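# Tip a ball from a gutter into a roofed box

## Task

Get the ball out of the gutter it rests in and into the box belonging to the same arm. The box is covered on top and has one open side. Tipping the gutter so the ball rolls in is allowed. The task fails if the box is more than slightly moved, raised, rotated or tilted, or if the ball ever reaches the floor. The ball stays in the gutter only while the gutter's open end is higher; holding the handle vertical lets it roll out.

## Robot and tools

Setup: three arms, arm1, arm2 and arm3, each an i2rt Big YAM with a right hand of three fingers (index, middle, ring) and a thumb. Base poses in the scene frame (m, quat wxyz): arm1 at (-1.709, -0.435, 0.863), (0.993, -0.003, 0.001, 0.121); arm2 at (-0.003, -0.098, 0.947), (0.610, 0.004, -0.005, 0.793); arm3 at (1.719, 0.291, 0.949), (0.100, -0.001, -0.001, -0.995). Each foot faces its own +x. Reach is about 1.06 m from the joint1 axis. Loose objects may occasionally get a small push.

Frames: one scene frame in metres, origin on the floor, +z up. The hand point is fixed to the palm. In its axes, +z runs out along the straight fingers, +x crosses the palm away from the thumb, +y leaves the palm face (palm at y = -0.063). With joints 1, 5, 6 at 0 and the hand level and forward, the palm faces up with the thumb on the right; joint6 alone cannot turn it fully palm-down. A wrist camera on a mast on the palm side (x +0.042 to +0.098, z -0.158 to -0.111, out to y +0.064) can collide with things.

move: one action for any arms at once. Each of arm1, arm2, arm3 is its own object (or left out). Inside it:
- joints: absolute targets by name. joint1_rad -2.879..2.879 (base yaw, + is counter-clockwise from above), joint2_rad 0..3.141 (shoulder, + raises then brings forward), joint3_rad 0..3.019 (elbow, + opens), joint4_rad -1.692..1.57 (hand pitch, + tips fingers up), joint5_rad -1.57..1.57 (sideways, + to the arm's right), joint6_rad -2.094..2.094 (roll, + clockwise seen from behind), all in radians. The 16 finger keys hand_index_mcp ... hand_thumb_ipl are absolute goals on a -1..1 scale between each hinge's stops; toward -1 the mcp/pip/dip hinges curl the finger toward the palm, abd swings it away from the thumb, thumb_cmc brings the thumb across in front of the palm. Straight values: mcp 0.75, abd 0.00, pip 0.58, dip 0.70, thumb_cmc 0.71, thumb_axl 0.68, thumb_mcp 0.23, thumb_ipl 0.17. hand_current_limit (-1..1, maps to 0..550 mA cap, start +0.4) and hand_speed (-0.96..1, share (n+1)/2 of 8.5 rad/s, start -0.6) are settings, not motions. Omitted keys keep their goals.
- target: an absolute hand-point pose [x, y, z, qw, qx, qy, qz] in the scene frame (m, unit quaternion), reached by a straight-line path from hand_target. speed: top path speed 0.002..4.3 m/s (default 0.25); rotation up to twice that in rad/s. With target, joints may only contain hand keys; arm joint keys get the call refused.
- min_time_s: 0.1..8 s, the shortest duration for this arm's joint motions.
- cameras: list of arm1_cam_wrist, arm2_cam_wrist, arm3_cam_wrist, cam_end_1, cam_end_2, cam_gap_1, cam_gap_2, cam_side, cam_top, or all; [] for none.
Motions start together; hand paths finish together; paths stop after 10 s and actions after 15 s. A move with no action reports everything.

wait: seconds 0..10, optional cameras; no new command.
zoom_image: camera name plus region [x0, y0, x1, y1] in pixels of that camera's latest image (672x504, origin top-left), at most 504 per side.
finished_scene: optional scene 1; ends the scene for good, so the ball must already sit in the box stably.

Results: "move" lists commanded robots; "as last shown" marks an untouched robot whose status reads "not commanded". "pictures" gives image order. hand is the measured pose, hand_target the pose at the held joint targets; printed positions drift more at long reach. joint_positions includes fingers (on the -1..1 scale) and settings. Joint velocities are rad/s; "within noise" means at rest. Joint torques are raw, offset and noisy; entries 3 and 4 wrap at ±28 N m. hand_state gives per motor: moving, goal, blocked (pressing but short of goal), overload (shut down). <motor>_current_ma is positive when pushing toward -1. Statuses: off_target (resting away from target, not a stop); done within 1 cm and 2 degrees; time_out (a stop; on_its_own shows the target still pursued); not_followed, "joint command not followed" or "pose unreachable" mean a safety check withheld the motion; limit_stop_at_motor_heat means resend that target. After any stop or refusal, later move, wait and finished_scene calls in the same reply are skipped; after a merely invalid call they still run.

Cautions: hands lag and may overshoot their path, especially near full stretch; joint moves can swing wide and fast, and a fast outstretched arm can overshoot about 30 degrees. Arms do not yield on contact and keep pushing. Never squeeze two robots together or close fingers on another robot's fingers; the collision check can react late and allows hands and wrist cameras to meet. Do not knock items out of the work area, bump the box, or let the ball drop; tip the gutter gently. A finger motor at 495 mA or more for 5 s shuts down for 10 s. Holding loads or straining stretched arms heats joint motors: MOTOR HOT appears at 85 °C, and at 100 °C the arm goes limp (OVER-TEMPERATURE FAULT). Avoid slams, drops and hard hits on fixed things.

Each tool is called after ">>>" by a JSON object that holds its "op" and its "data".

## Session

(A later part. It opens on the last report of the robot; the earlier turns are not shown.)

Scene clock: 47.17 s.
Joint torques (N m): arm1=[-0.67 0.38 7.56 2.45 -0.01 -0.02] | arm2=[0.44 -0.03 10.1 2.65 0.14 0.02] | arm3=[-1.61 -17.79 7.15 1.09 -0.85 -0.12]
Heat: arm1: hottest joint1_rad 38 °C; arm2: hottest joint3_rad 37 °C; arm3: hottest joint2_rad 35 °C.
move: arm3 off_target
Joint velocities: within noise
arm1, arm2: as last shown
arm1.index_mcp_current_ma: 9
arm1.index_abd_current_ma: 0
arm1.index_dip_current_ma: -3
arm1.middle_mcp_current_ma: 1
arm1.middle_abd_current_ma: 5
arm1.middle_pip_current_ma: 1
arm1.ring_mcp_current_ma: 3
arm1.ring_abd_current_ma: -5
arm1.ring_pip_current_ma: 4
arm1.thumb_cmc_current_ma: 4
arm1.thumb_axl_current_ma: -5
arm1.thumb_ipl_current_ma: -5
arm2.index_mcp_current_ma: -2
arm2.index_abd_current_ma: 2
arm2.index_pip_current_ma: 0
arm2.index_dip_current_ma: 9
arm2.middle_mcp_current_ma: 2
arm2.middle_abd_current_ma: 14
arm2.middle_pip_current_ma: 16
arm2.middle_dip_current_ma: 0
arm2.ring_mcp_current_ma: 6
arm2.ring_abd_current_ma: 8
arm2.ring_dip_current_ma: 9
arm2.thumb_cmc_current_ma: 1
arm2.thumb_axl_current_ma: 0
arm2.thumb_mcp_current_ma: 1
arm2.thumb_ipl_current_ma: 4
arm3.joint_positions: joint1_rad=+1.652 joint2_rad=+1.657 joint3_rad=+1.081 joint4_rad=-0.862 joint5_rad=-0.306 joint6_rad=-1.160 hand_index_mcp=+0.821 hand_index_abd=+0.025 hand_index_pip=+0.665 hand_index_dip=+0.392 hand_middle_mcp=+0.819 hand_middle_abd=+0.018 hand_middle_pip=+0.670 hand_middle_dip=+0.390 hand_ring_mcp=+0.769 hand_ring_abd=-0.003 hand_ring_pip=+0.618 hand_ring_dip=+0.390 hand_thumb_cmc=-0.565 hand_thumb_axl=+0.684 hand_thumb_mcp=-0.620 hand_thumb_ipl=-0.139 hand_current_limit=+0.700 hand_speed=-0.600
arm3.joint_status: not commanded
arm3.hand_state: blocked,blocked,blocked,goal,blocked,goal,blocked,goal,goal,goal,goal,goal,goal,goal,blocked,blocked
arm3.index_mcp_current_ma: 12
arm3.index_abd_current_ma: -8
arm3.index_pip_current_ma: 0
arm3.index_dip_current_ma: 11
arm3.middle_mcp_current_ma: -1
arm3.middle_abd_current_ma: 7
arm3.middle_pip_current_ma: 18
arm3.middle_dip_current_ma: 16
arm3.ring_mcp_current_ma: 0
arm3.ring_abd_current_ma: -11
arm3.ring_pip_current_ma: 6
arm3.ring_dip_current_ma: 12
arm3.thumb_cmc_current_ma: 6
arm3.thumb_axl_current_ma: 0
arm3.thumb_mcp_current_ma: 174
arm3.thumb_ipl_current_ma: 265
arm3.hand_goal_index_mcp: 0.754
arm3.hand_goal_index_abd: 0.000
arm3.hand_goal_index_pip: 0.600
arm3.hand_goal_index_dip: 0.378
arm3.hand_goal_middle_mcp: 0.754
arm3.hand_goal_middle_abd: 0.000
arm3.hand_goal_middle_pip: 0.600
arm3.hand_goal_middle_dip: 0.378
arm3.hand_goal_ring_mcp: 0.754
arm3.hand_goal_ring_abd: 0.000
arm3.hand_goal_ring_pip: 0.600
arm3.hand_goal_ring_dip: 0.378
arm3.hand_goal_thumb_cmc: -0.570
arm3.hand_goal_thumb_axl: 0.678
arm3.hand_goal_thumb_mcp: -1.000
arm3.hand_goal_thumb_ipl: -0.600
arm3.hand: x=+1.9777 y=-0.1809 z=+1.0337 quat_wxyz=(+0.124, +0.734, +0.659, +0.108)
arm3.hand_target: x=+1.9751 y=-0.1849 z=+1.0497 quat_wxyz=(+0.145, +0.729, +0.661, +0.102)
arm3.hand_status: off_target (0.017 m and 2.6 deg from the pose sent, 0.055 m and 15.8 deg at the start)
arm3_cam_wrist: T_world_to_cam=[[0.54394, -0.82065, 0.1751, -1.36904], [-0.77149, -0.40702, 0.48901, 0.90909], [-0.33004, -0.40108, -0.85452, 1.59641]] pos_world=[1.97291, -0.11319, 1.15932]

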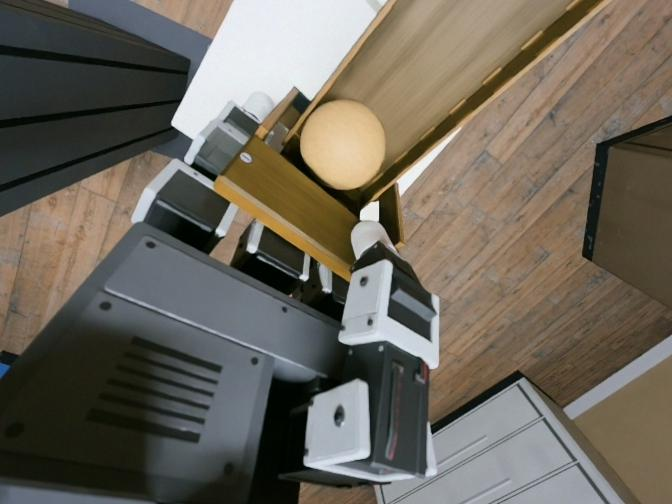

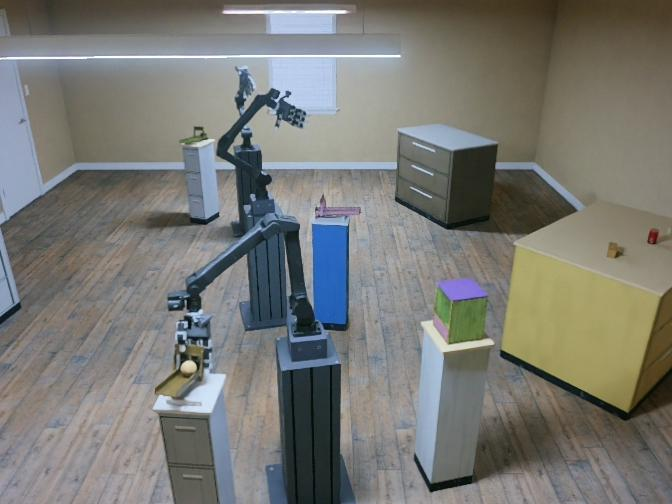

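>>> {"op": "move", "data": {"arm3": {"target":[1.95,-0.16,1.29,0.145,0.7289,0.6613,0.1018],"speed":0.12}, "cameras": ["arm3_cam_wrist","cam_end_2"]}}

Scene clock: 50.57 s.
Joint torques (N m): arm1=[-0.62 0.44 7.57 2.45 -0.01 -0.02] | arm2=[0.44 -0.03 10.09 2.66 0.14 0.02] | arm3=[-1.61 -14.56 13.04 0.25 -0.85 -0.13]
Heat: arm1: hottest joint1_rad 38 °C; arm2: hottest joint3_rad 37 °C; arm3: hottest joint2_rad 35 °C.
move: arm3 off_target
Joint velocities: within noise
arm1, arm2: as last shown
arm1.index_mcp_current_ma: 8
arm1.index_abd_current_ma: 1
arm1.index_pip_current_ma: 7
arm1.index_dip_current_ma: -1
arm1.middle_mcp_current_ma: 5
arm1.middle_abd_current_ma: 7
arm1.middle_pip_current_ma: -2
arm1.middle_dip_current_ma: -4
arm1.ring_mcp_current_ma: 6
arm1.ring_pip_current_ma: 7
arm1.ring_dip_current_ma: 10
arm1.thumb_cmc_current_ma: 7
arm1.thumb_axl_current_ma: -3
arm1.thumb_mcp_current_ma: 1
arm1.thumb_ipl_current_ma: -4
arm2.index_mcp_current_ma: 0
arm2.index_abd_current_ma: 0
arm2.index_pip_current_ma: 4
arm2.index_dip_current_ma: 13
arm2.middle_mcp_current_ma: 4
arm2.middle_abd_current_ma: 6
arm2.middle_pip_current_ma: 8
arm2.middle_dip_current_ma: -15
arm2.ring_mcp_current_ma: 17
arm2.ring_abd_current_ma: 7
arm2.ring_pip_current_ma: -1
arm2.ring_dip_current_ma: 5
arm2.thumb_cmc_current_ma: 10
arm2.thumb_axl_current_ma: -2
arm2.thumb_mcp_current_ma: -5
arm2.thumb_ipl_current_ma: 5
arm3.joint_positions: joint1_rad=+1.609 joint2_rad=+1.423 joint3_rad=+1.426 joint4_rad=-1.484 joint5_rad=-0.312 joint6_rad=-1.204 hand_index_mcp=+0.821 hand_index_abd=+0.026 hand_index_pip=+0.665 hand_index_dip=+0.392 hand_middle_mcp=+0.819 hand_middle_abd=+0.019 hand_middle_pip=+0.670 hand_middle_dip=+0.390 hand_ring_mcp=+0.769 hand_ring_abd=-0.003 hand_ring_pip=+0.618 hand_ring_dip=+0.390 hand_thumb_cmc=-0.565 hand_thumb_axl=+0.684 hand_thumb_mcp=-0.620 hand_thumb_ipl=-0.139 hand_current_limit=+0.700 hand_speed=-0.600
arm3.joint_status: not commanded
arm3.hand_state: blocked,blocked,blocked,goal,blocked,goal,blocked,goal,goal,goal,goal,goal,goal,goal,blocked,blocked
arm3.index_mcp_current_ma: 13
arm3.index_abd_current_ma: -3
arm3.index_pip_current_ma: -1
arm3.index_dip_current_ma: 6
arm3.middle_mcp_current_ma: -2
arm3.middle_abd_current_ma: -5
arm3.middle_pip_current_ma: 14
arm3.middle_dip_current_ma: 12
arm3.ring_mcp_current_ma: -5
arm3.ring_abd_current_ma: -8
arm3.ring_pip_current_ma: 0
arm3.ring_dip_current_ma: 13
arm3.thumb_cmc_current_ma: 11
arm3.thumb_axl_current_ma: -5
arm3.thumb_mcp_current_ma: 174
arm3.thumb_ipl_current_ma: 262
arm3.hand_goal_index_mcp: 0.754
arm3.hand_goal_index_abd: 0.000
arm3.hand_goal_index_pip: 0.600
arm3.hand_goal_index_dip: 0.378
arm3.hand_goal_middle_mcp: 0.754
arm3.hand_goal_middle_abd: 0.000
arm3.hand_goal_middle_pip: 0.600
arm3.hand_goal_middle_dip: 0.378
arm3.hand_goal_ring_mcp: 0.754
arm3.hand_goal_ring_abd: 0.000
arm3.hand_goal_ring_pip: 0.600
arm3.hand_goal_ring_dip: 0.378
arm3.hand_goal_thumb_cmc: -0.570
arm3.hand_goal_thumb_axl: 0.678
arm3.hand_goal_thumb_mcp: -1.000
arm3.hand_goal_thumb_ipl: -0.600
arm3.hand: x=+1.9518 y=-0.1518 z=+1.2540 quat_wxyz=(+0.111, +0.736, +0.658, +0.115)
arm3.hand_target: x=+1.9496 y=-0.1583 z=+1.2895 quat_wxyz=(+0.145, +0.729, +0.661, +0.101)
arm3.hand_status: off_target (0.037 m and 4.3 deg from the pose sent, 0.259 m and 2.6 deg at the start)
arm3_cam_wrist: T_world_to_cam=[[0.54535, -0.82487, 0.14894, -1.34033], [-0.76864, -0.42125, 0.4814, 0.79508], [-0.33435, -0.37701, -0.86376, 1.81148]] pos_world=[1.94774, -0.08772, 1.38156]

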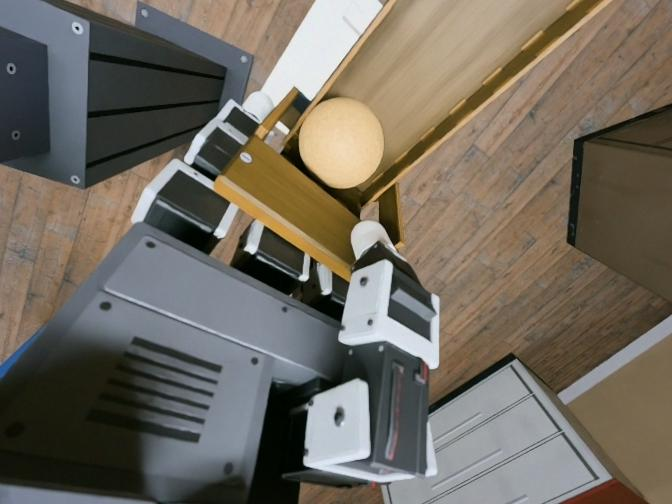

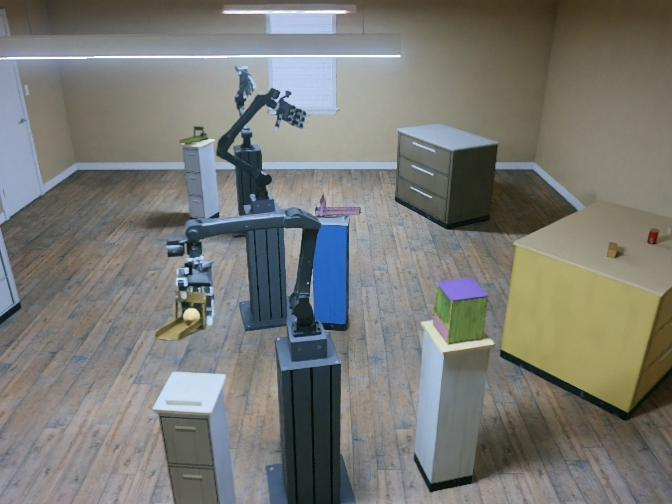

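>>> {"op": "move", "data": {"arm3": {"joints":{"joint1_rad":0.03,"joint2_rad":1.21,"joint3_rad":1.21,"joint4_rad":-1.32,"joint5_rad":-0.17,"joint6_rad":-0.64},"min_time_s":4.5}, "cameras": ["arm3_cam_wrist"]}}

Scene clock: 56.87 s.
Joint torques (N m): arm1=[-0.56 0.38 7.56 2.45 -0.01 -0.02] | arm2=[0.44 -0.03 10.1 2.63 0.14 0.02] | arm3=[-1.03 -11.87 8.81 1.31 -0.39 0.18]
Heat: arm1: hottest joint1_rad 38 °C; arm2: hottest joint3_rad 37 °C; arm3: hottest joint2_rad 35 °C.
move: arm3 done
Joint velocities: within noise
arm1, arm2: as last shown
arm1.index_mcp_current_ma: 9
arm1.index_abd_current_ma: -1
arm1.index_pip_current_ma: 6
arm1.index_dip_current_ma: -3
arm1.middle_mcp_current_ma: 2
arm1.middle_abd_current_ma: 2
arm1.middle_pip_current_ma: -5
arm1.middle_dip_current_ma: -3
arm1.ring_mcp_current_ma: 4
arm1.ring_abd_current_ma: -7
arm1.ring_dip_current_ma: 14
arm1.thumb_cmc_current_ma: 2
arm1.thumb_axl_current_ma: -1
arm1.thumb_mcp_current_ma: 4
arm1.thumb_ipl_current_ma: -2
arm2.index_mcp_current_ma: -1
arm2.index_abd_current_ma: -10
arm2.index_pip_current_ma: -3
arm2.index_dip_current_ma: 5
arm2.middle_mcp_current_ma: -1
arm2.middle_abd_current_ma: 11
arm2.middle_pip_current_ma: 5
arm2.middle_dip_current_ma: -9
arm2.ring_mcp_current_ma: 7
arm2.ring_abd_current_ma: 9
arm2.ring_pip_current_ma: -2
arm2.ring_dip_current_ma: 2
arm2.thumb_cmc_current_ma: 11
arm2.thumb_axl_current_ma: -3
arm2.thumb_ipl_current_ma: 6
arm3.joint_positions: joint1_rad=+0.034 joint2_rad=+1.238 joint3_rad=+1.211 joint4_rad=-1.337 joint5_rad=-0.166 joint6_rad=-0.653 hand_index_mcp=+0.822 hand_index_abd=+0.026 hand_index_pip=+0.665 hand_index_dip=+0.392 hand_middle_mcp=+0.820 hand_middle_abd=+0.019 hand_middle_pip=+0.670 hand_middle_dip=+0.390 hand_ring_mcp=+0.769 hand_ring_abd=-0.003 hand_ring_pip=+0.618 hand_ring_dip=+0.390 hand_thumb_cmc=-0.565 hand_thumb_axl=+0.684 hand_thumb_mcp=-0.620 hand_thumb_ipl=-0.139 hand_current_limit=+0.700 hand_speed=-0.600
arm3.joint_status: all done
arm3.hand_state: blocked,blocked,blocked,goal,blocked,goal,blocked,goal,goal,goal,goal,goal,goal,goal,blocked,blocked
arm3.index_mcp_current_ma: 14
arm3.index_abd_current_ma: -10
arm3.index_pip_current_ma: -1
arm3.index_dip_current_ma: 6
arm3.middle_mcp_current_ma: 2
arm3.middle_abd_current_ma: 2
arm3.middle_pip_current_ma: 10
arm3.middle_dip_current_ma: 8
arm3.ring_mcp_current_ma: 0
arm3.ring_abd_current_ma: -8
arm3.ring_pip_current_ma: 5
arm3.ring_dip_current_ma: 3
arm3.thumb_cmc_current_ma: 3
arm3.thumb_axl_current_ma: -8
arm3.thumb_mcp_current_ma: 169
arm3.thumb_ipl_current_ma: 256
arm3.hand_goal_index_mcp: 0.754
arm3.hand_goal_index_abd: 0.000
arm3.hand_goal_index_pip: 0.600
arm3.hand_goal_index_dip: 0.378
arm3.hand_goal_middle_mcp: 0.754
arm3.hand_goal_middle_abd: 0.000
arm3.hand_goal_middle_pip: 0.600
arm3.hand_goal_middle_dip: 0.378
arm3.hand_goal_ring_mcp: 0.754
arm3.hand_goal_ring_abd: 0.000
arm3.hand_goal_ring_pip: 0.600
arm3.hand_goal_ring_dip: 0.378
arm3.hand_goal_thumb_cmc: -0.570
arm3.hand_goal_thumb_axl: 0.678
arm3.hand_goal_thumb_mcp: -1.000
arm3.hand_goal_thumb_ipl: -0.600
arm3.hand: x=+1.2736 y=+0.1219 z=+1.2333 quat_wxyz=(+0.127, +0.937, -0.324, -0.042)
arm3.hand_target: x=+1.2736 y=+0.1243 z=+1.2476 quat_wxyz=(+0.140, +0.932, -0.329, -0.058)
arm3.hand_status: not commanded
arm3_cam_wrist: T_world_to_cam=[[-0.9908, -0.0356, 0.13057, 1.14139], [0.03919, 0.84796, 0.52861, -0.84286], [-0.12953, 0.52887, -0.83876, 1.26792]] pos_world=[1.32816, 0.08478, 1.36]

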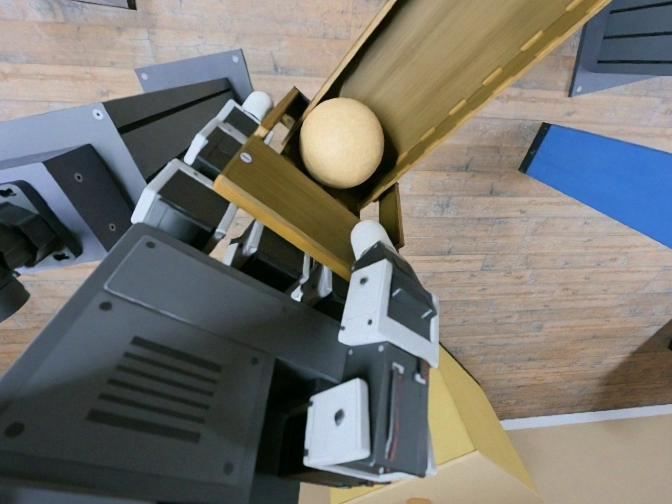

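>>> {"op": "move", "data": {"arm3": {"joints":{"joint1_rad":-1.6,"joint2_rad":0.7,"joint3_rad":0.8,"joint4_rad":-1.32,"joint5_rad":0,"joint6_rad":-0.05},"min_time_s":5}, "cameras": ["arm3_cam_wrist","cam_end_2","cam_side"]}}

>>> {"op": "zoom_image", "data": {"camera": "cam_end_2", "region": [330, 200, 530, 400]}}

>>> {"op": "zoom_image", "data": {"camera": "cam_side", "region": [460, 150, 580, 270]}}

Scene clock: 62.77 s.
Joint torques (N m): arm1=[-0.62 0.38 7.56 2.45 -0.01 -0.02] | arm2=[0.5 0.09 10.06 2.66 0.14 0.02] | arm3=[-1.38 -2.37 9.09 1.51 0.11 0.2]
Heat: arm1: hottest joint1_rad 38 °C; arm2: hottest joint3_rad 38 °C; arm3: hottest joint2_rad 35 °C.
move: arm3 done
Joint velocities: within noise
arm1, arm2: as last shown
arm1.index_mcp_current_ma: 7
arm1.index_abd_current_ma: -2
arm1.index_pip_current_ma: 3
arm1.index_dip_current_ma: 0
arm1.middle_mcp_current_ma: 7
arm1.middle_abd_current_ma: 6
arm1.middle_pip_current_ma: -2
arm1.middle_dip_current_ma: 2
arm1.ring_mcp_current_ma: -1
arm1.ring_abd_current_ma: -8
arm1.ring_pip_current_ma: 2
arm1.ring_dip_current_ma: 8
arm1.thumb_cmc_current_ma: 7
arm1.thumb_axl_current_ma: -5
arm1.thumb_mcp_current_ma: 5
arm1.thumb_ipl_current_ma: -5
arm2.index_mcp_current_ma: 1
arm2.index_abd_current_ma: 1
arm2.index_pip_current_ma: -4
arm2.index_dip_current_ma: 10
arm2.middle_mcp_current_ma: 7
arm2.middle_abd_current_ma: 7
arm2.middle_pip_current_ma: 6
arm2.middle_dip_current_ma: -14
arm2.ring_abd_current_ma: -1
arm2.ring_dip_current_ma: 1
arm2.thumb_cmc_current_ma: 7
arm2.thumb_axl_current_ma: -7
arm2.thumb_mcp_current_ma: -1
arm2.thumb_ipl_current_ma: 2
arm3.joint_positions: joint1_rad=-1.591 joint2_rad=+0.718 joint3_rad=+0.800 joint4_rad=-1.336 joint5_rad=-0.001 joint6_rad=-0.063 hand_index_mcp=+0.822 hand_index_abd=+0.025 hand_index_pip=+0.665 hand_index_dip=+0.392 hand_middle_mcp=+0.820 hand_middle_abd=+0.019 hand_middle_pip=+0.670 hand_middle_dip=+0.390 hand_ring_mcp=+0.769 hand_ring_abd=-0.010 hand_ring_pip=+0.618 hand_ring_dip=+0.390 hand_thumb_cmc=-0.565 hand_thumb_axl=+0.684 hand_thumb_mcp=-0.620 hand_thumb_ipl=-0.139 hand_current_limit=+0.700 hand_speed=-0.600
arm3.joint_status: all done
arm3.hand_state: blocked,blocked,blocked,goal,blocked,goal,blocked,goal,goal,goal,goal,goal,goal,goal,blocked,blocked
arm3.index_mcp_current_ma: 13
arm3.index_abd_current_ma: -7
arm3.index_pip_current_ma: 1
arm3.index_dip_current_ma: 7
arm3.middle_mcp_current_ma: 3
arm3.middle_abd_current_ma: 2
arm3.middle_pip_current_ma: 11
arm3.middle_dip_current_ma: 6
arm3.ring_mcp_current_ma: 0
arm3.ring_abd_current_ma: -1
arm3.ring_pip_current_ma: 7
arm3.ring_dip_current_ma: 15
arm3.thumb_cmc_current_ma: 9
arm3.thumb_axl_current_ma: -7
arm3.thumb_mcp_current_ma: 169
arm3.thumb_ipl_current_ma: 265
arm3.hand_goal_index_mcp: 0.754
arm3.hand_goal_index_abd: 0.000
arm3.hand_goal_index_pip: 0.600
arm3.hand_goal_index_dip: 0.378
arm3.hand_goal_middle_mcp: 0.754
arm3.hand_goal_middle_abd: 0.000
arm3.hand_goal_middle_pip: 0.600
arm3.hand_goal_middle_dip: 0.378
arm3.hand_goal_ring_mcp: 0.754
arm3.hand_goal_ring_abd: 0.000
arm3.hand_goal_ring_pip: 0.600
arm3.hand_goal_ring_dip: 0.378
arm3.hand_goal_thumb_cmc: -0.570
arm3.hand_goal_thumb_axl: 0.678
arm3.hand_goal_thumb_mcp: -1.000
arm3.hand_goal_thumb_ipl: -0.600
arm3.hand: x=+1.6789 y=+0.6109 z=+1.2023 quat_wxyz=(+0.011, +0.120, -0.980, -0.157)
arm3.hand_target: x=+1.6829 y=+0.6121 z=+1.2100 quat_wxyz=(+0.012, +0.109, -0.979, -0.173)
arm3.hand_status: not commanded
arm3_cam_wrist: T_world_to_cam=[[0.58206, 0.79418, 0.17461, -1.63615], [0.63939, -0.57968, 0.50513, -1.3643], [0.50238, -0.18237, -0.8452, 0.41713]] pos_world=[1.6151, 0.58461, 1.3274]

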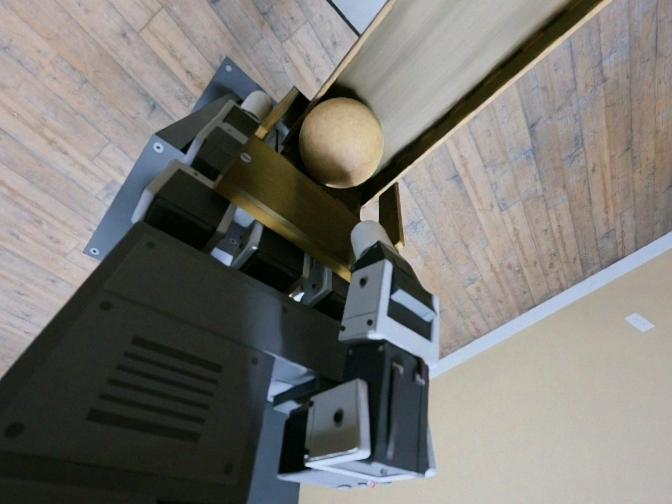

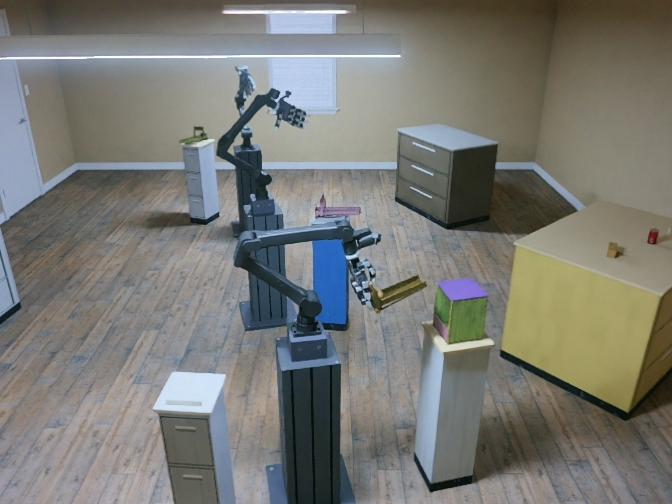

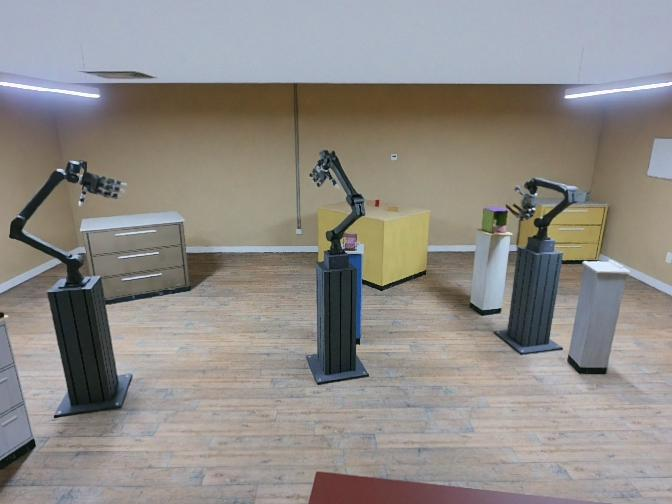

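Scaled by 2.520.

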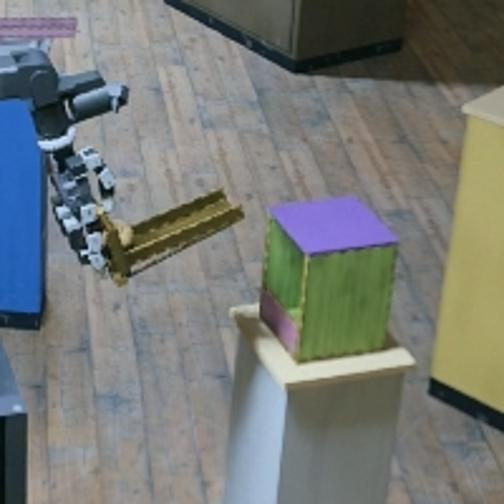

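Scaled by 4.200.

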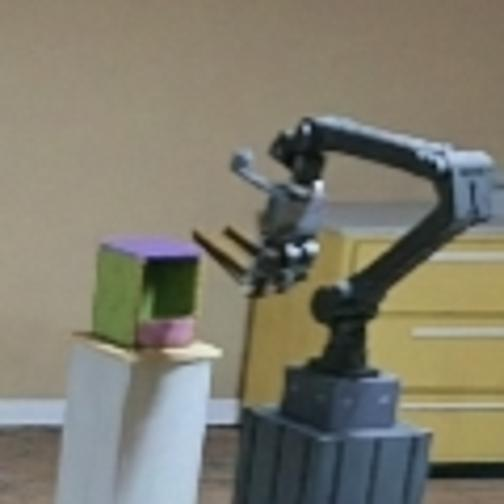

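>>> {"op": "move", "data": {"arm3": {"target":[1.668,0.661,1.078,-0.0188,-0.1064,0.979,0.1726],"speed":0.1}, "cameras": ["arm3_cam_wrist","cam_end_2","cam_side","cam_top"]}}

>>> {"op": "zoom_image", "data": {"camera": "cam_end_2", "region": [370, 230, 510, 370]}}

>>> {"op": "zoom_image", "data": {"camera": "cam_side", "region": [470, 170, 570, 250]}}

>>> {"op": "zoom_image", "data": {"camera": "cam_top", "region": [490, 40, 610, 160]}}

Scene clock: 65.67 s.
Joint torques (N m): arm1=[-0.62 0.38 7.56 2.44 -0.01 -0.02] | arm2=[0.44 -0.03 10.09 2.63 0.14 0.02] | arm3=[-0.09 -3.19 8.65 1.7 -0.03 0.18]
Heat: arm1: hottest joint1_rad 38 °C; arm2: hottest joint3_rad 38 °C; arm3: hottest joint2_rad 35 °C.
move: arm3 done
Joint velocities: within noise
arm1.joint_positions: joint1_rad=+0.072 joint2_rad=+0.642 joint3_rad=+1.479 joint4_rad=-1.166 joint5_rad=-0.054 joint6_rad=+1.074 hand_index_mcp=+0.756 hand_index_abd=+0.001 hand_index_pip=+0.577 hand_index_dip=+0.696 hand_middle_mcp=+0.756 hand_middle_abd=+0.000 hand_middle_pip=+0.577 hand_middle_dip=+0.696 hand_ring_mcp=+0.755 hand_ring_abd=+0.001 hand_ring_pip=+0.577 hand_ring_dip=+0.696 hand_thumb_cmc=+0.715 hand_thumb_axl=+0.677 hand_thumb_mcp=+0.226 hand_thumb_ipl=+0.168 hand_current_limit=+0.400 hand_speed=-0.600
arm1.joint_status: not commanded
arm1.hand_state: goal,goal,goal,goal,goal,goal,goal,goal,goal,goal,goal,goal,goal,goal,goal,goal
arm1.index_mcp_current_ma: 6
arm1.index_abd_current_ma: 2
arm1.index_pip_current_ma: 2
arm1.index_dip_current_ma: 0
arm1.middle_mcp_current_ma: 4
arm1.middle_abd_current_ma: 5
arm1.middle_pip_current_ma: -2
arm1.middle_dip_current_ma: -2
arm1.ring_mcp_current_ma: 3
arm1.ring_abd_current_ma: -5
arm1.ring_pip_current_ma: 3
arm1.ring_dip_current_ma: 8
arm1.thumb_cmc_current_ma: 9
arm1.thumb_axl_current_ma: -2
arm1.thumb_mcp_current_ma: 4
arm1.thumb_ipl_current_ma: -2
arm1.hand_goal_index_mcp: 0.754
arm1.hand_goal_index_abd: 0.000
arm1.hand_goal_index_pip: 0.576
arm1.hand_goal_index_dip: 0.696
arm1.hand_goal_middle_mcp: 0.754
arm1.hand_goal_middle_abd: 0.000
arm1.hand_goal_middle_pip: 0.576
arm1.hand_goal_middle_dip: 0.696
arm1.hand_goal_ring_mcp: 0.754
arm1.hand_goal_ring_abd: 0.000
arm1.hand_goal_ring_pip: 0.576
arm1.hand_goal_ring_dip: 0.696
arm1.hand_goal_thumb_cmc: 0.714
arm1.hand_goal_thumb_axl: 0.678
arm1.hand_goal_thumb_mcp: 0.226
arm1.hand_goal_thumb_ipl: 0.168
arm1.hand: x=-1.4368 y=-0.4228 z=+1.4957 quat_wxyz=(+0.033, +0.741, +0.337, +0.579)
arm1.hand_target: x=-1.4405 y=-0.4240 z=+1.5079 quat_wxyz=(+0.034, +0.733, +0.335, +0.591)
arm1.hand_status: not commanded
arm2.joint_positions: joint1_rad=+0.304 joint2_rad=+0.645 joint3_rad=+1.378 joint4_rad=-1.256 joint5_rad=+0.114 joint6_rad=+1.179 hand_index_mcp=+0.754 hand_index_abd=+0.000 hand_index_pip=+0.577 hand_index_dip=+0.696 hand_middle_mcp=+0.754 hand_middle_abd=+0.000 hand_middle_pip=+0.577 hand_middle_dip=+0.696 hand_ring_mcp=+0.754 hand_ring_abd=+0.000 hand_ring_pip=+0.577 hand_ring_dip=+0.696 hand_thumb_cmc=+0.715 hand_thumb_axl=+0.677 hand_thumb_mcp=+0.226 hand_thumb_ipl=+0.168 hand_current_limit=+0.400 hand_speed=-0.600
arm2.joint_status: not commanded
arm2.hand_state: goal,goal,goal,goal,goal,goal,goal,goal,goal,goal,goal,goal,goal,goal,goal,goal
arm2.index_mcp_current_ma: -4
arm2.index_abd_current_ma: -3
arm2.index_pip_current_ma: -3
arm2.index_dip_current_ma: 8
arm2.middle_mcp_current_ma: 5
arm2.middle_abd_current_ma: 6
arm2.middle_pip_current_ma: 11
arm2.middle_dip_current_ma: -8
arm2.ring_mcp_current_ma: 8
arm2.ring_abd_current_ma: 6
arm2.ring_pip_current_ma: 1
arm2.ring_dip_current_ma: 3
arm2.thumb_cmc_current_ma: 2
arm2.thumb_axl_current_ma: -11
arm2.thumb_mcp_current_ma: -6
arm2.thumb_ipl_current_ma: 2
arm2.hand_goal_index_mcp: 0.754
arm2.hand_goal_index_abd: 0.000
arm2.hand_goal_index_pip: 0.576
arm2.hand_goal_index_dip: 0.696
arm2.hand_goal_middle_mcp: 0.754
arm2.hand_goal_middle_abd: 0.000
arm2.hand_goal_middle_pip: 0.576
arm2.hand_goal_middle_dip: 0.696
arm2.hand_goal_ring_mcp: 0.754
arm2.hand_goal_ring_abd: 0.000
arm2.hand_goal_ring_pip: 0.576
arm2.hand_goal_ring_dip: 0.696
arm2.hand_goal_thumb_cmc: 0.714
arm2.hand_goal_thumb_axl: 0.678
arm2.hand_goal_thumb_mcp: 0.226
arm2.hand_goal_thumb_ipl: 0.168
arm2.hand: x=-0.0485 y=+0.1670 z=+1.5099 quat_wxyz=(-0.352, +0.287, +0.813, +0.364)
arm2.hand_target: x=-0.0470 y=+0.1645 z=+1.5236 quat_wxyz=(-0.362, +0.285, +0.805, +0.373)
arm2.hand_status: not commanded
arm3.joint_positions: joint1_rad=-1.591 joint2_rad=+0.938 joint3_rad=+0.553 joint4_rad=-0.856 joint5_rad=-0.005 joint6_rad=-0.039 hand_index_mcp=+0.822 hand_index_abd=+0.025 hand_index_pip=+0.665 hand_index_dip=+0.392 hand_middle_mcp=+0.820 hand_middle_abd=+0.019 hand_middle_pip=+0.670 hand_middle_dip=+0.390 hand_ring_mcp=+0.769 hand_ring_abd=-0.010 hand_ring_pip=+0.618 hand_ring_dip=+0.390 hand_thumb_cmc=-0.565 hand_thumb_axl=+0.684 hand_thumb_mcp=-0.620 hand_thumb_ipl=-0.139 hand_current_limit=+0.700 hand_speed=-0.600
arm3.joint_status: not commanded
arm3.hand_state: blocked,blocked,blocked,goal,blocked,goal,blocked,goal,goal,goal,goal,goal,goal,goal,blocked,blocked
arm3.index_mcp_current_ma: 18
arm3.index_abd_current_ma: -8
arm3.index_pip_current_ma: 6
arm3.index_dip_current_ma: 4
arm3.middle_mcp_current_ma: 0
arm3.middle_abd_current_ma: 6
arm3.middle_pip_current_ma: 11
arm3.middle_dip_current_ma: 7
arm3.ring_mcp_current_ma: -5
arm3.ring_abd_current_ma: -2
arm3.ring_pip_current_ma: 4
arm3.ring_dip_current_ma: 8
arm3.thumb_cmc_current_ma: 10
arm3.thumb_axl_current_ma: -4
arm3.thumb_mcp_current_ma: 177
arm3.thumb_ipl_current_ma: 261
arm3.hand_goal_index_mcp: 0.754
arm3.hand_goal_index_abd: 0.000
arm3.hand_goal_index_pip: 0.600
arm3.hand_goal_index_dip: 0.378
arm3.hand_goal_middle_mcp: 0.754
arm3.hand_goal_middle_abd: 0.000
arm3.hand_goal_middle_pip: 0.600
arm3.hand_goal_middle_dip: 0.378
arm3.hand_goal_ring_mcp: 0.754
arm3.hand_goal_ring_abd: 0.000
arm3.hand_goal_ring_pip: 0.600
arm3.hand_goal_ring_dip: 0.378
arm3.hand_goal_thumb_cmc: -0.570
arm3.hand_goal_thumb_axl: 0.678
arm3.hand_goal_thumb_mcp: -1.000
arm3.hand_goal_thumb_ipl: -0.600
arm3.hand: x=+1.6715 y=+0.6568 z=+1.0742 quat_wxyz=(+0.015, +0.108, -0.981, -0.162)
arm3.hand_target: x=+1.6680 y=+0.6609 z=+1.0781 quat_wxyz=(+0.019, +0.107, -0.979, -0.173)
arm3.hand_status: done (0.007 m and 1.3 deg from the pose sent, 0.135 m and 2.5 deg at the start)
arm3_cam_wrist: T_world_to_cam=[[0.60137, 0.77967, 0.17457, -1.66873], [0.63325, -0.59835, 0.4909, -1.23047], [0.48719, -0.18466, -0.85355, 0.35683]] pos_world=[1.60886, 0.6307, 1.19992]

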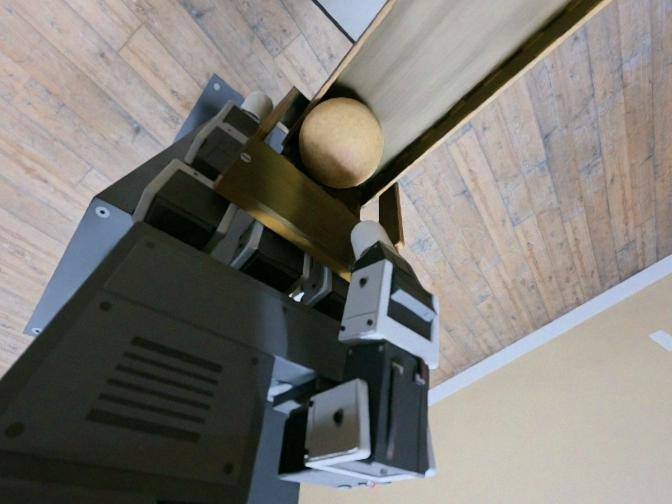

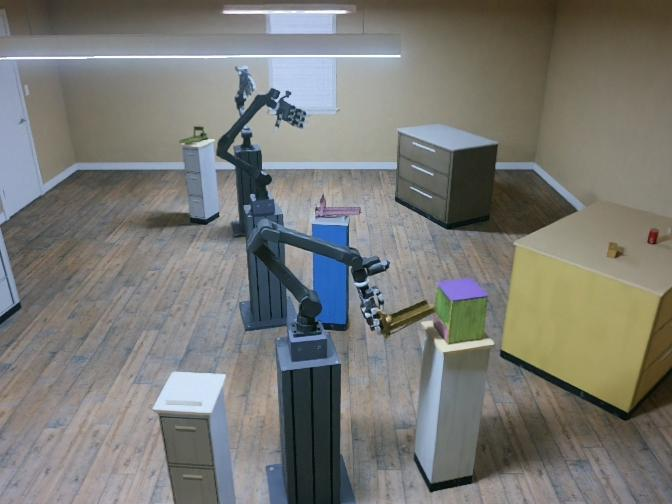

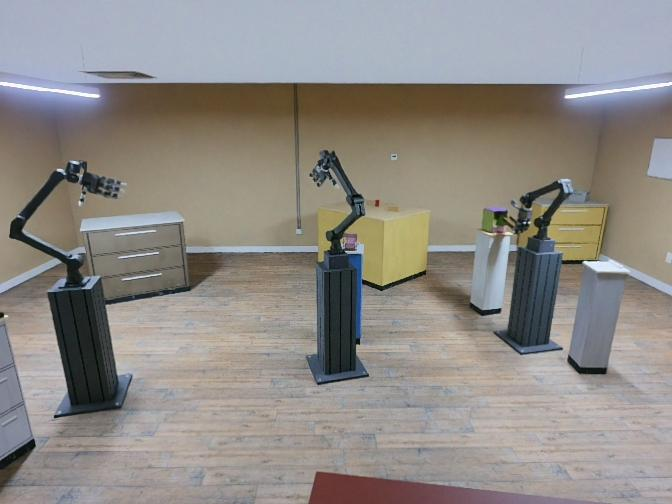

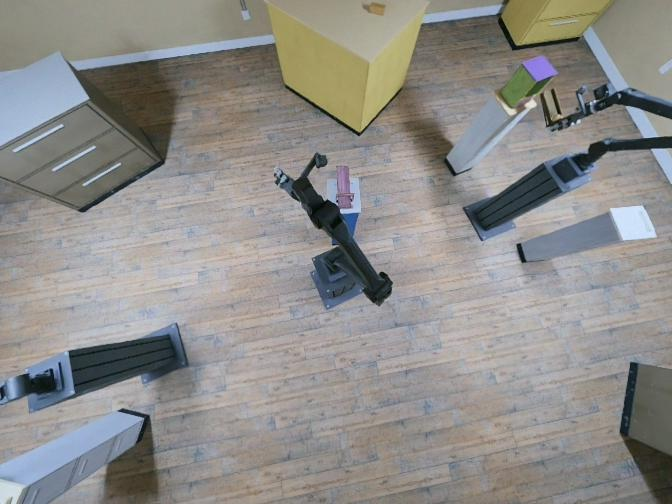

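Scaled by 3.600.

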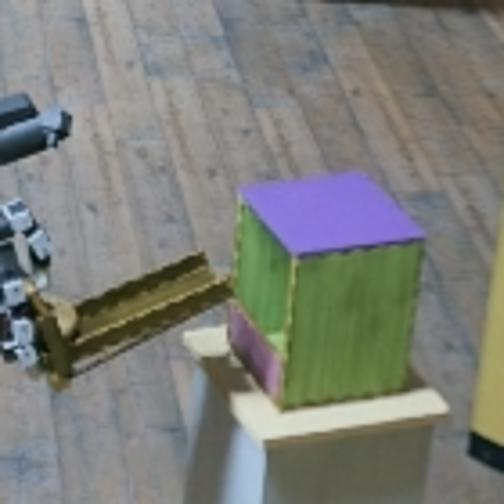

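Scaled by 5.040.

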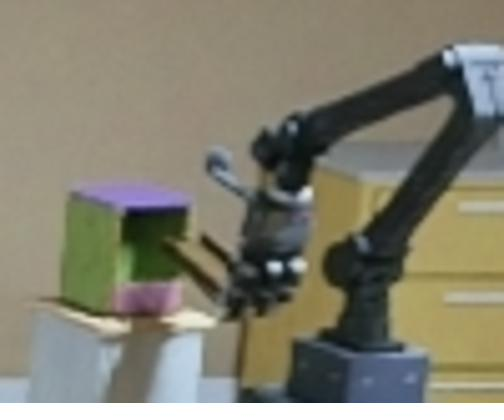

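Scaled by 4.200.

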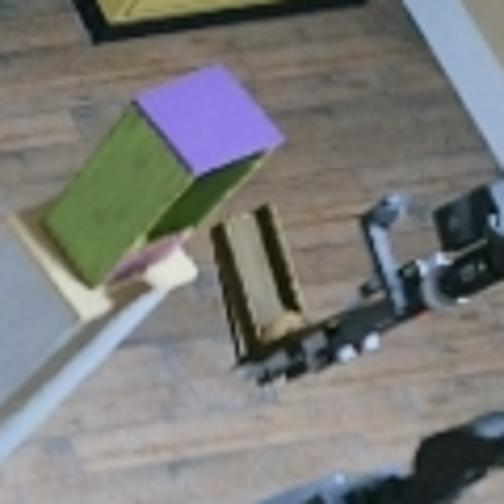

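>>> {"op": "zoom_image", "data": {"camera": "cam_side", "region": [485, 200, 525, 240]}}

>>> {"op": "zoom_image", "data": {"camera": "cam_top", "region": [525, 65, 575, 115]}}

>>> {"op": "zoom_image", "data": {"camera": "cam_end_2", "region": [400, 270, 470, 340]}}

Scaled by 12.600.

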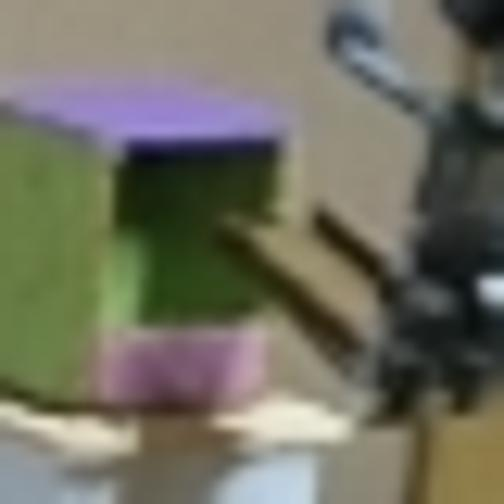

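Scaled by 10.080.

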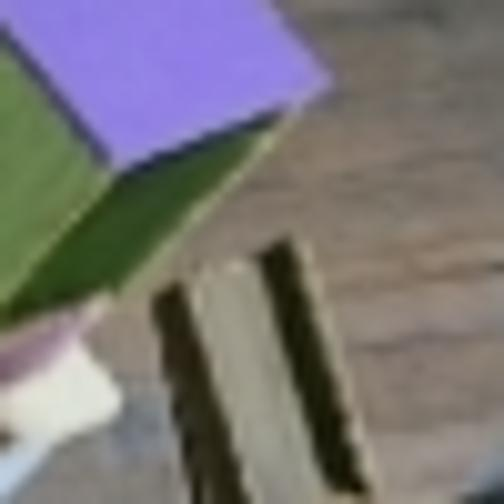

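Scaled by 7.200.

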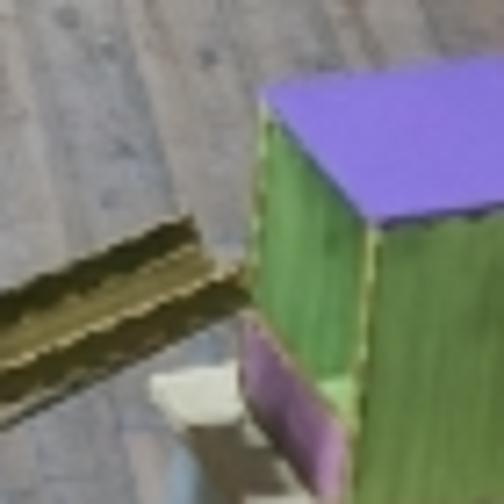

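>>> {"op": "move", "data": {"arm3": {"target":[1.6433,0.773,1.076,-0.0188,-0.1064,0.979,0.1726],"speed":0.08}, "cameras": ["cam_end_2","cam_side","cam_top"]}}

>>> {"op": "zoom_image", "data": {"camera": "cam_end_2", "region": [390, 260, 490, 360]}}

>>> {"op": "zoom_image", "data": {"camera": "cam_side", "region": [480, 190, 540, 250]}}

>>> {"op": "zoom_image", "data": {"camera": "cam_top", "region": [510, 50, 580, 120]}}

Scene clock: 69.13 s.
Joint torques (N m): arm1=[-0.62 0.38 7.56 2.45 -0.01 -0.01] | arm2=[0.5 0.09 10.09 2.65 0.14 0.02] | arm3=[0.15 -8 12.03 1.52 0.09 0.18]
Heat: arm1: hottest joint1_rad 38 °C; arm2: hottest joint3_rad 38 °C; arm3: hottest joint2_rad 35 °C.
move: arm3 off_target
Joint velocities: within noise
arm1, arm2: as last shown
arm1.index_mcp_current_ma: 9
arm1.index_abd_current_ma: -2
arm1.index_pip_current_ma: 4
arm1.middle_mcp_current_ma: 1
arm1.middle_abd_current_ma: 3
arm1.middle_pip_current_ma: -4
arm1.middle_dip_current_ma: 0
arm1.ring_mcp_current_ma: 5
arm1.ring_abd_current_ma: -6
arm1.ring_dip_current_ma: 11
arm1.thumb_cmc_current_ma: 3
arm1.thumb_mcp_current_ma: 7
arm1.thumb_ipl_current_ma: -5
arm2.index_mcp_current_ma: -2
arm2.index_abd_current_ma: -10
arm2.index_pip_current_ma: 3
arm2.index_dip_current_ma: 9
arm2.middle_mcp_current_ma: -2
arm2.middle_abd_current_ma: 12
arm2.middle_dip_current_ma: -5
arm2.ring_dip_current_ma: -2
arm2.thumb_axl_current_ma: -4
arm2.thumb_ipl_current_ma: -3
arm3.joint_positions: joint1_rad=-1.584 joint2_rad=+1.286 joint3_rad=+0.745 joint4_rad=-0.742 joint5_rad=-0.005 joint6_rad=-0.030 hand_index_mcp=+0.822 hand_index_abd=+0.025 hand_index_pip=+0.665 hand_index_dip=+0.392 hand_middle_mcp=+0.820 hand_middle_abd=+0.019 hand_middle_pip=+0.670 hand_middle_dip=+0.390 hand_ring_mcp=+0.769 hand_ring_abd=-0.010 hand_ring_pip=+0.618 hand_ring_dip=+0.390 hand_thumb_cmc=-0.565 hand_thumb_axl=+0.684 hand_thumb_mcp=-0.620 hand_thumb_ipl=-0.139 hand_current_limit=+0.700 hand_speed=-0.600
arm3.joint_status: not commanded
arm3.hand_state: blocked,blocked,blocked,goal,blocked,goal,blocked,goal,goal,goal,goal,goal,goal,goal,blocked,blocked
arm3.index_mcp_current_ma: 16
arm3.index_abd_current_ma: -10
arm3.index_pip_current_ma: 1
arm3.index_dip_current_ma: 6
arm3.middle_mcp_current_ma: 1
arm3.middle_abd_current_ma: 0
arm3.middle_pip_current_ma: 15
arm3.middle_dip_current_ma: 10
arm3.ring_mcp_current_ma: -6
arm3.ring_abd_current_ma: -3
arm3.ring_pip_current_ma: 4
arm3.ring_dip_current_ma: 10
arm3.thumb_cmc_current_ma: 5
arm3.thumb_axl_current_ma: -7
arm3.thumb_mcp_current_ma: 170
arm3.thumb_ipl_current_ma: 262
arm3.hand_goal_index_mcp: 0.754
arm3.hand_goal_index_abd: 0.000
arm3.hand_goal_index_pip: 0.600
arm3.hand_goal_index_dip: 0.378
arm3.hand_goal_middle_mcp: 0.754
arm3.hand_goal_middle_abd: 0.000
arm3.hand_goal_middle_pip: 0.600
arm3.hand_goal_middle_dip: 0.378
arm3.hand_goal_ring_mcp: 0.754
arm3.hand_goal_ring_abd: 0.000
arm3.hand_goal_ring_pip: 0.600
arm3.hand_goal_ring_dip: 0.378
arm3.hand_goal_thumb_cmc: -0.570
arm3.hand_goal_thumb_axl: 0.678
arm3.hand_goal_thumb_mcp: -1.000
arm3.hand_goal_thumb_ipl: -0.600
arm3.hand: x=+1.6523 y=+0.7474 z=+1.0514 quat_wxyz=(+0.015, +0.108, -0.984, -0.142)
arm3.hand_target: x=+1.6434 y=+0.7709 z=+1.0768 quat_wxyz=(+0.019, +0.107, -0.979, -0.173)
arm3.hand_status: off_target (0.037 m and 3.6 deg from the pose sent, 0.120 m and 1.3 deg at the start)

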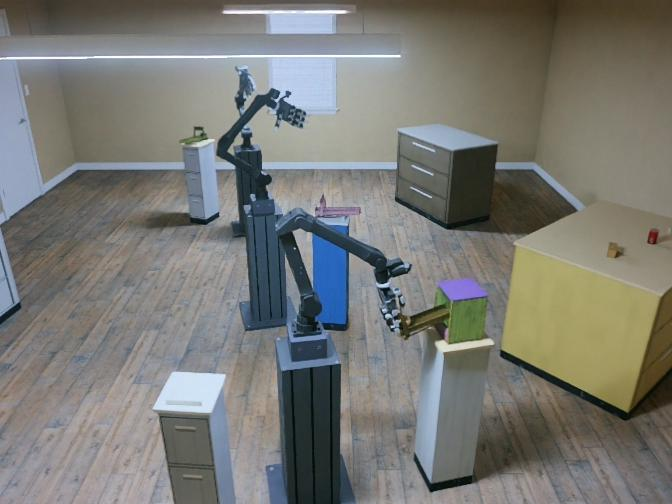

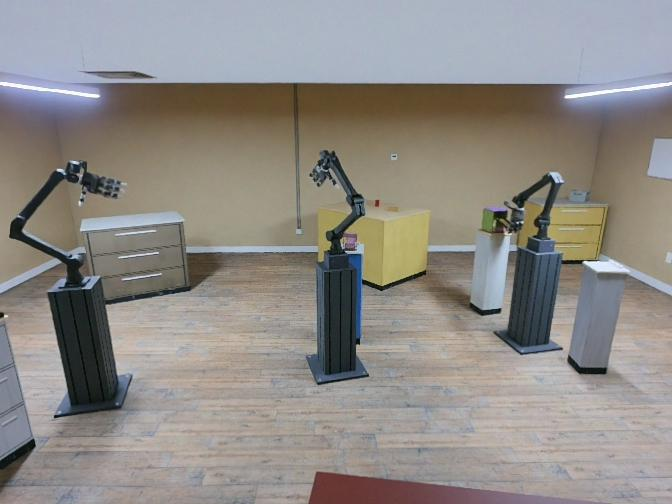

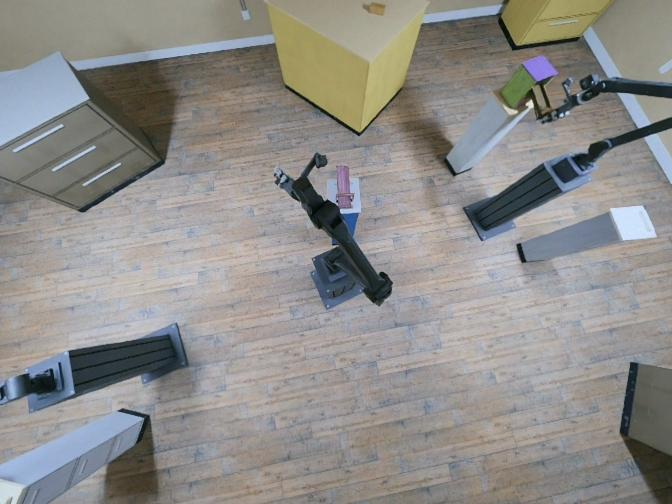

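Scaled by 5.040.

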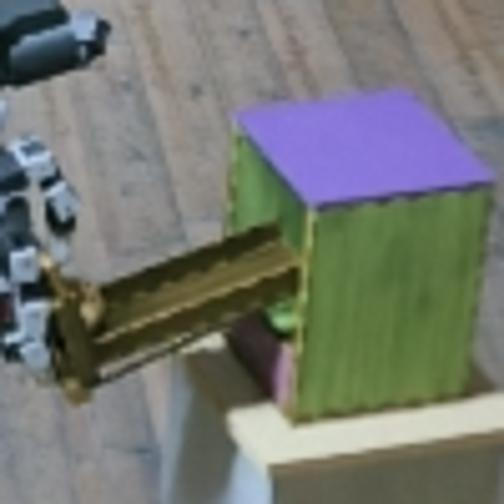

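Scaled by 8.400.

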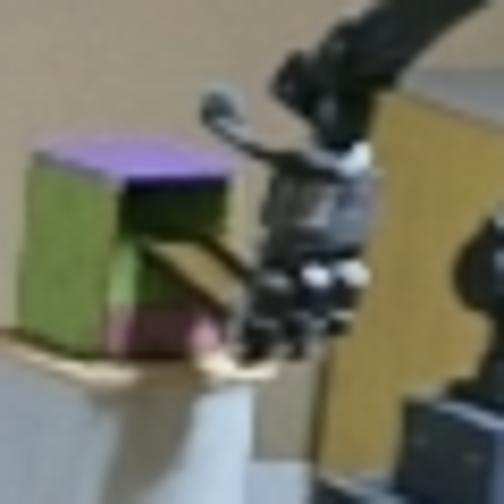

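Scaled by 7.200.

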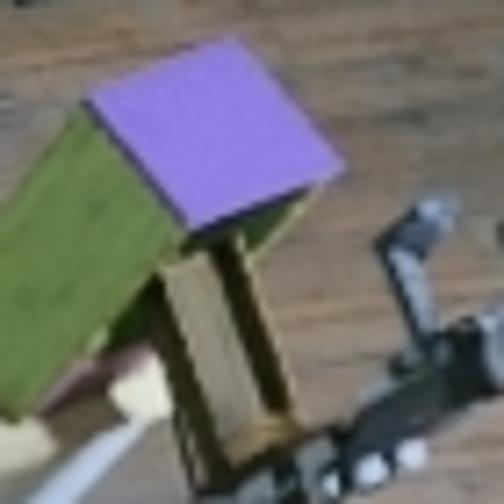

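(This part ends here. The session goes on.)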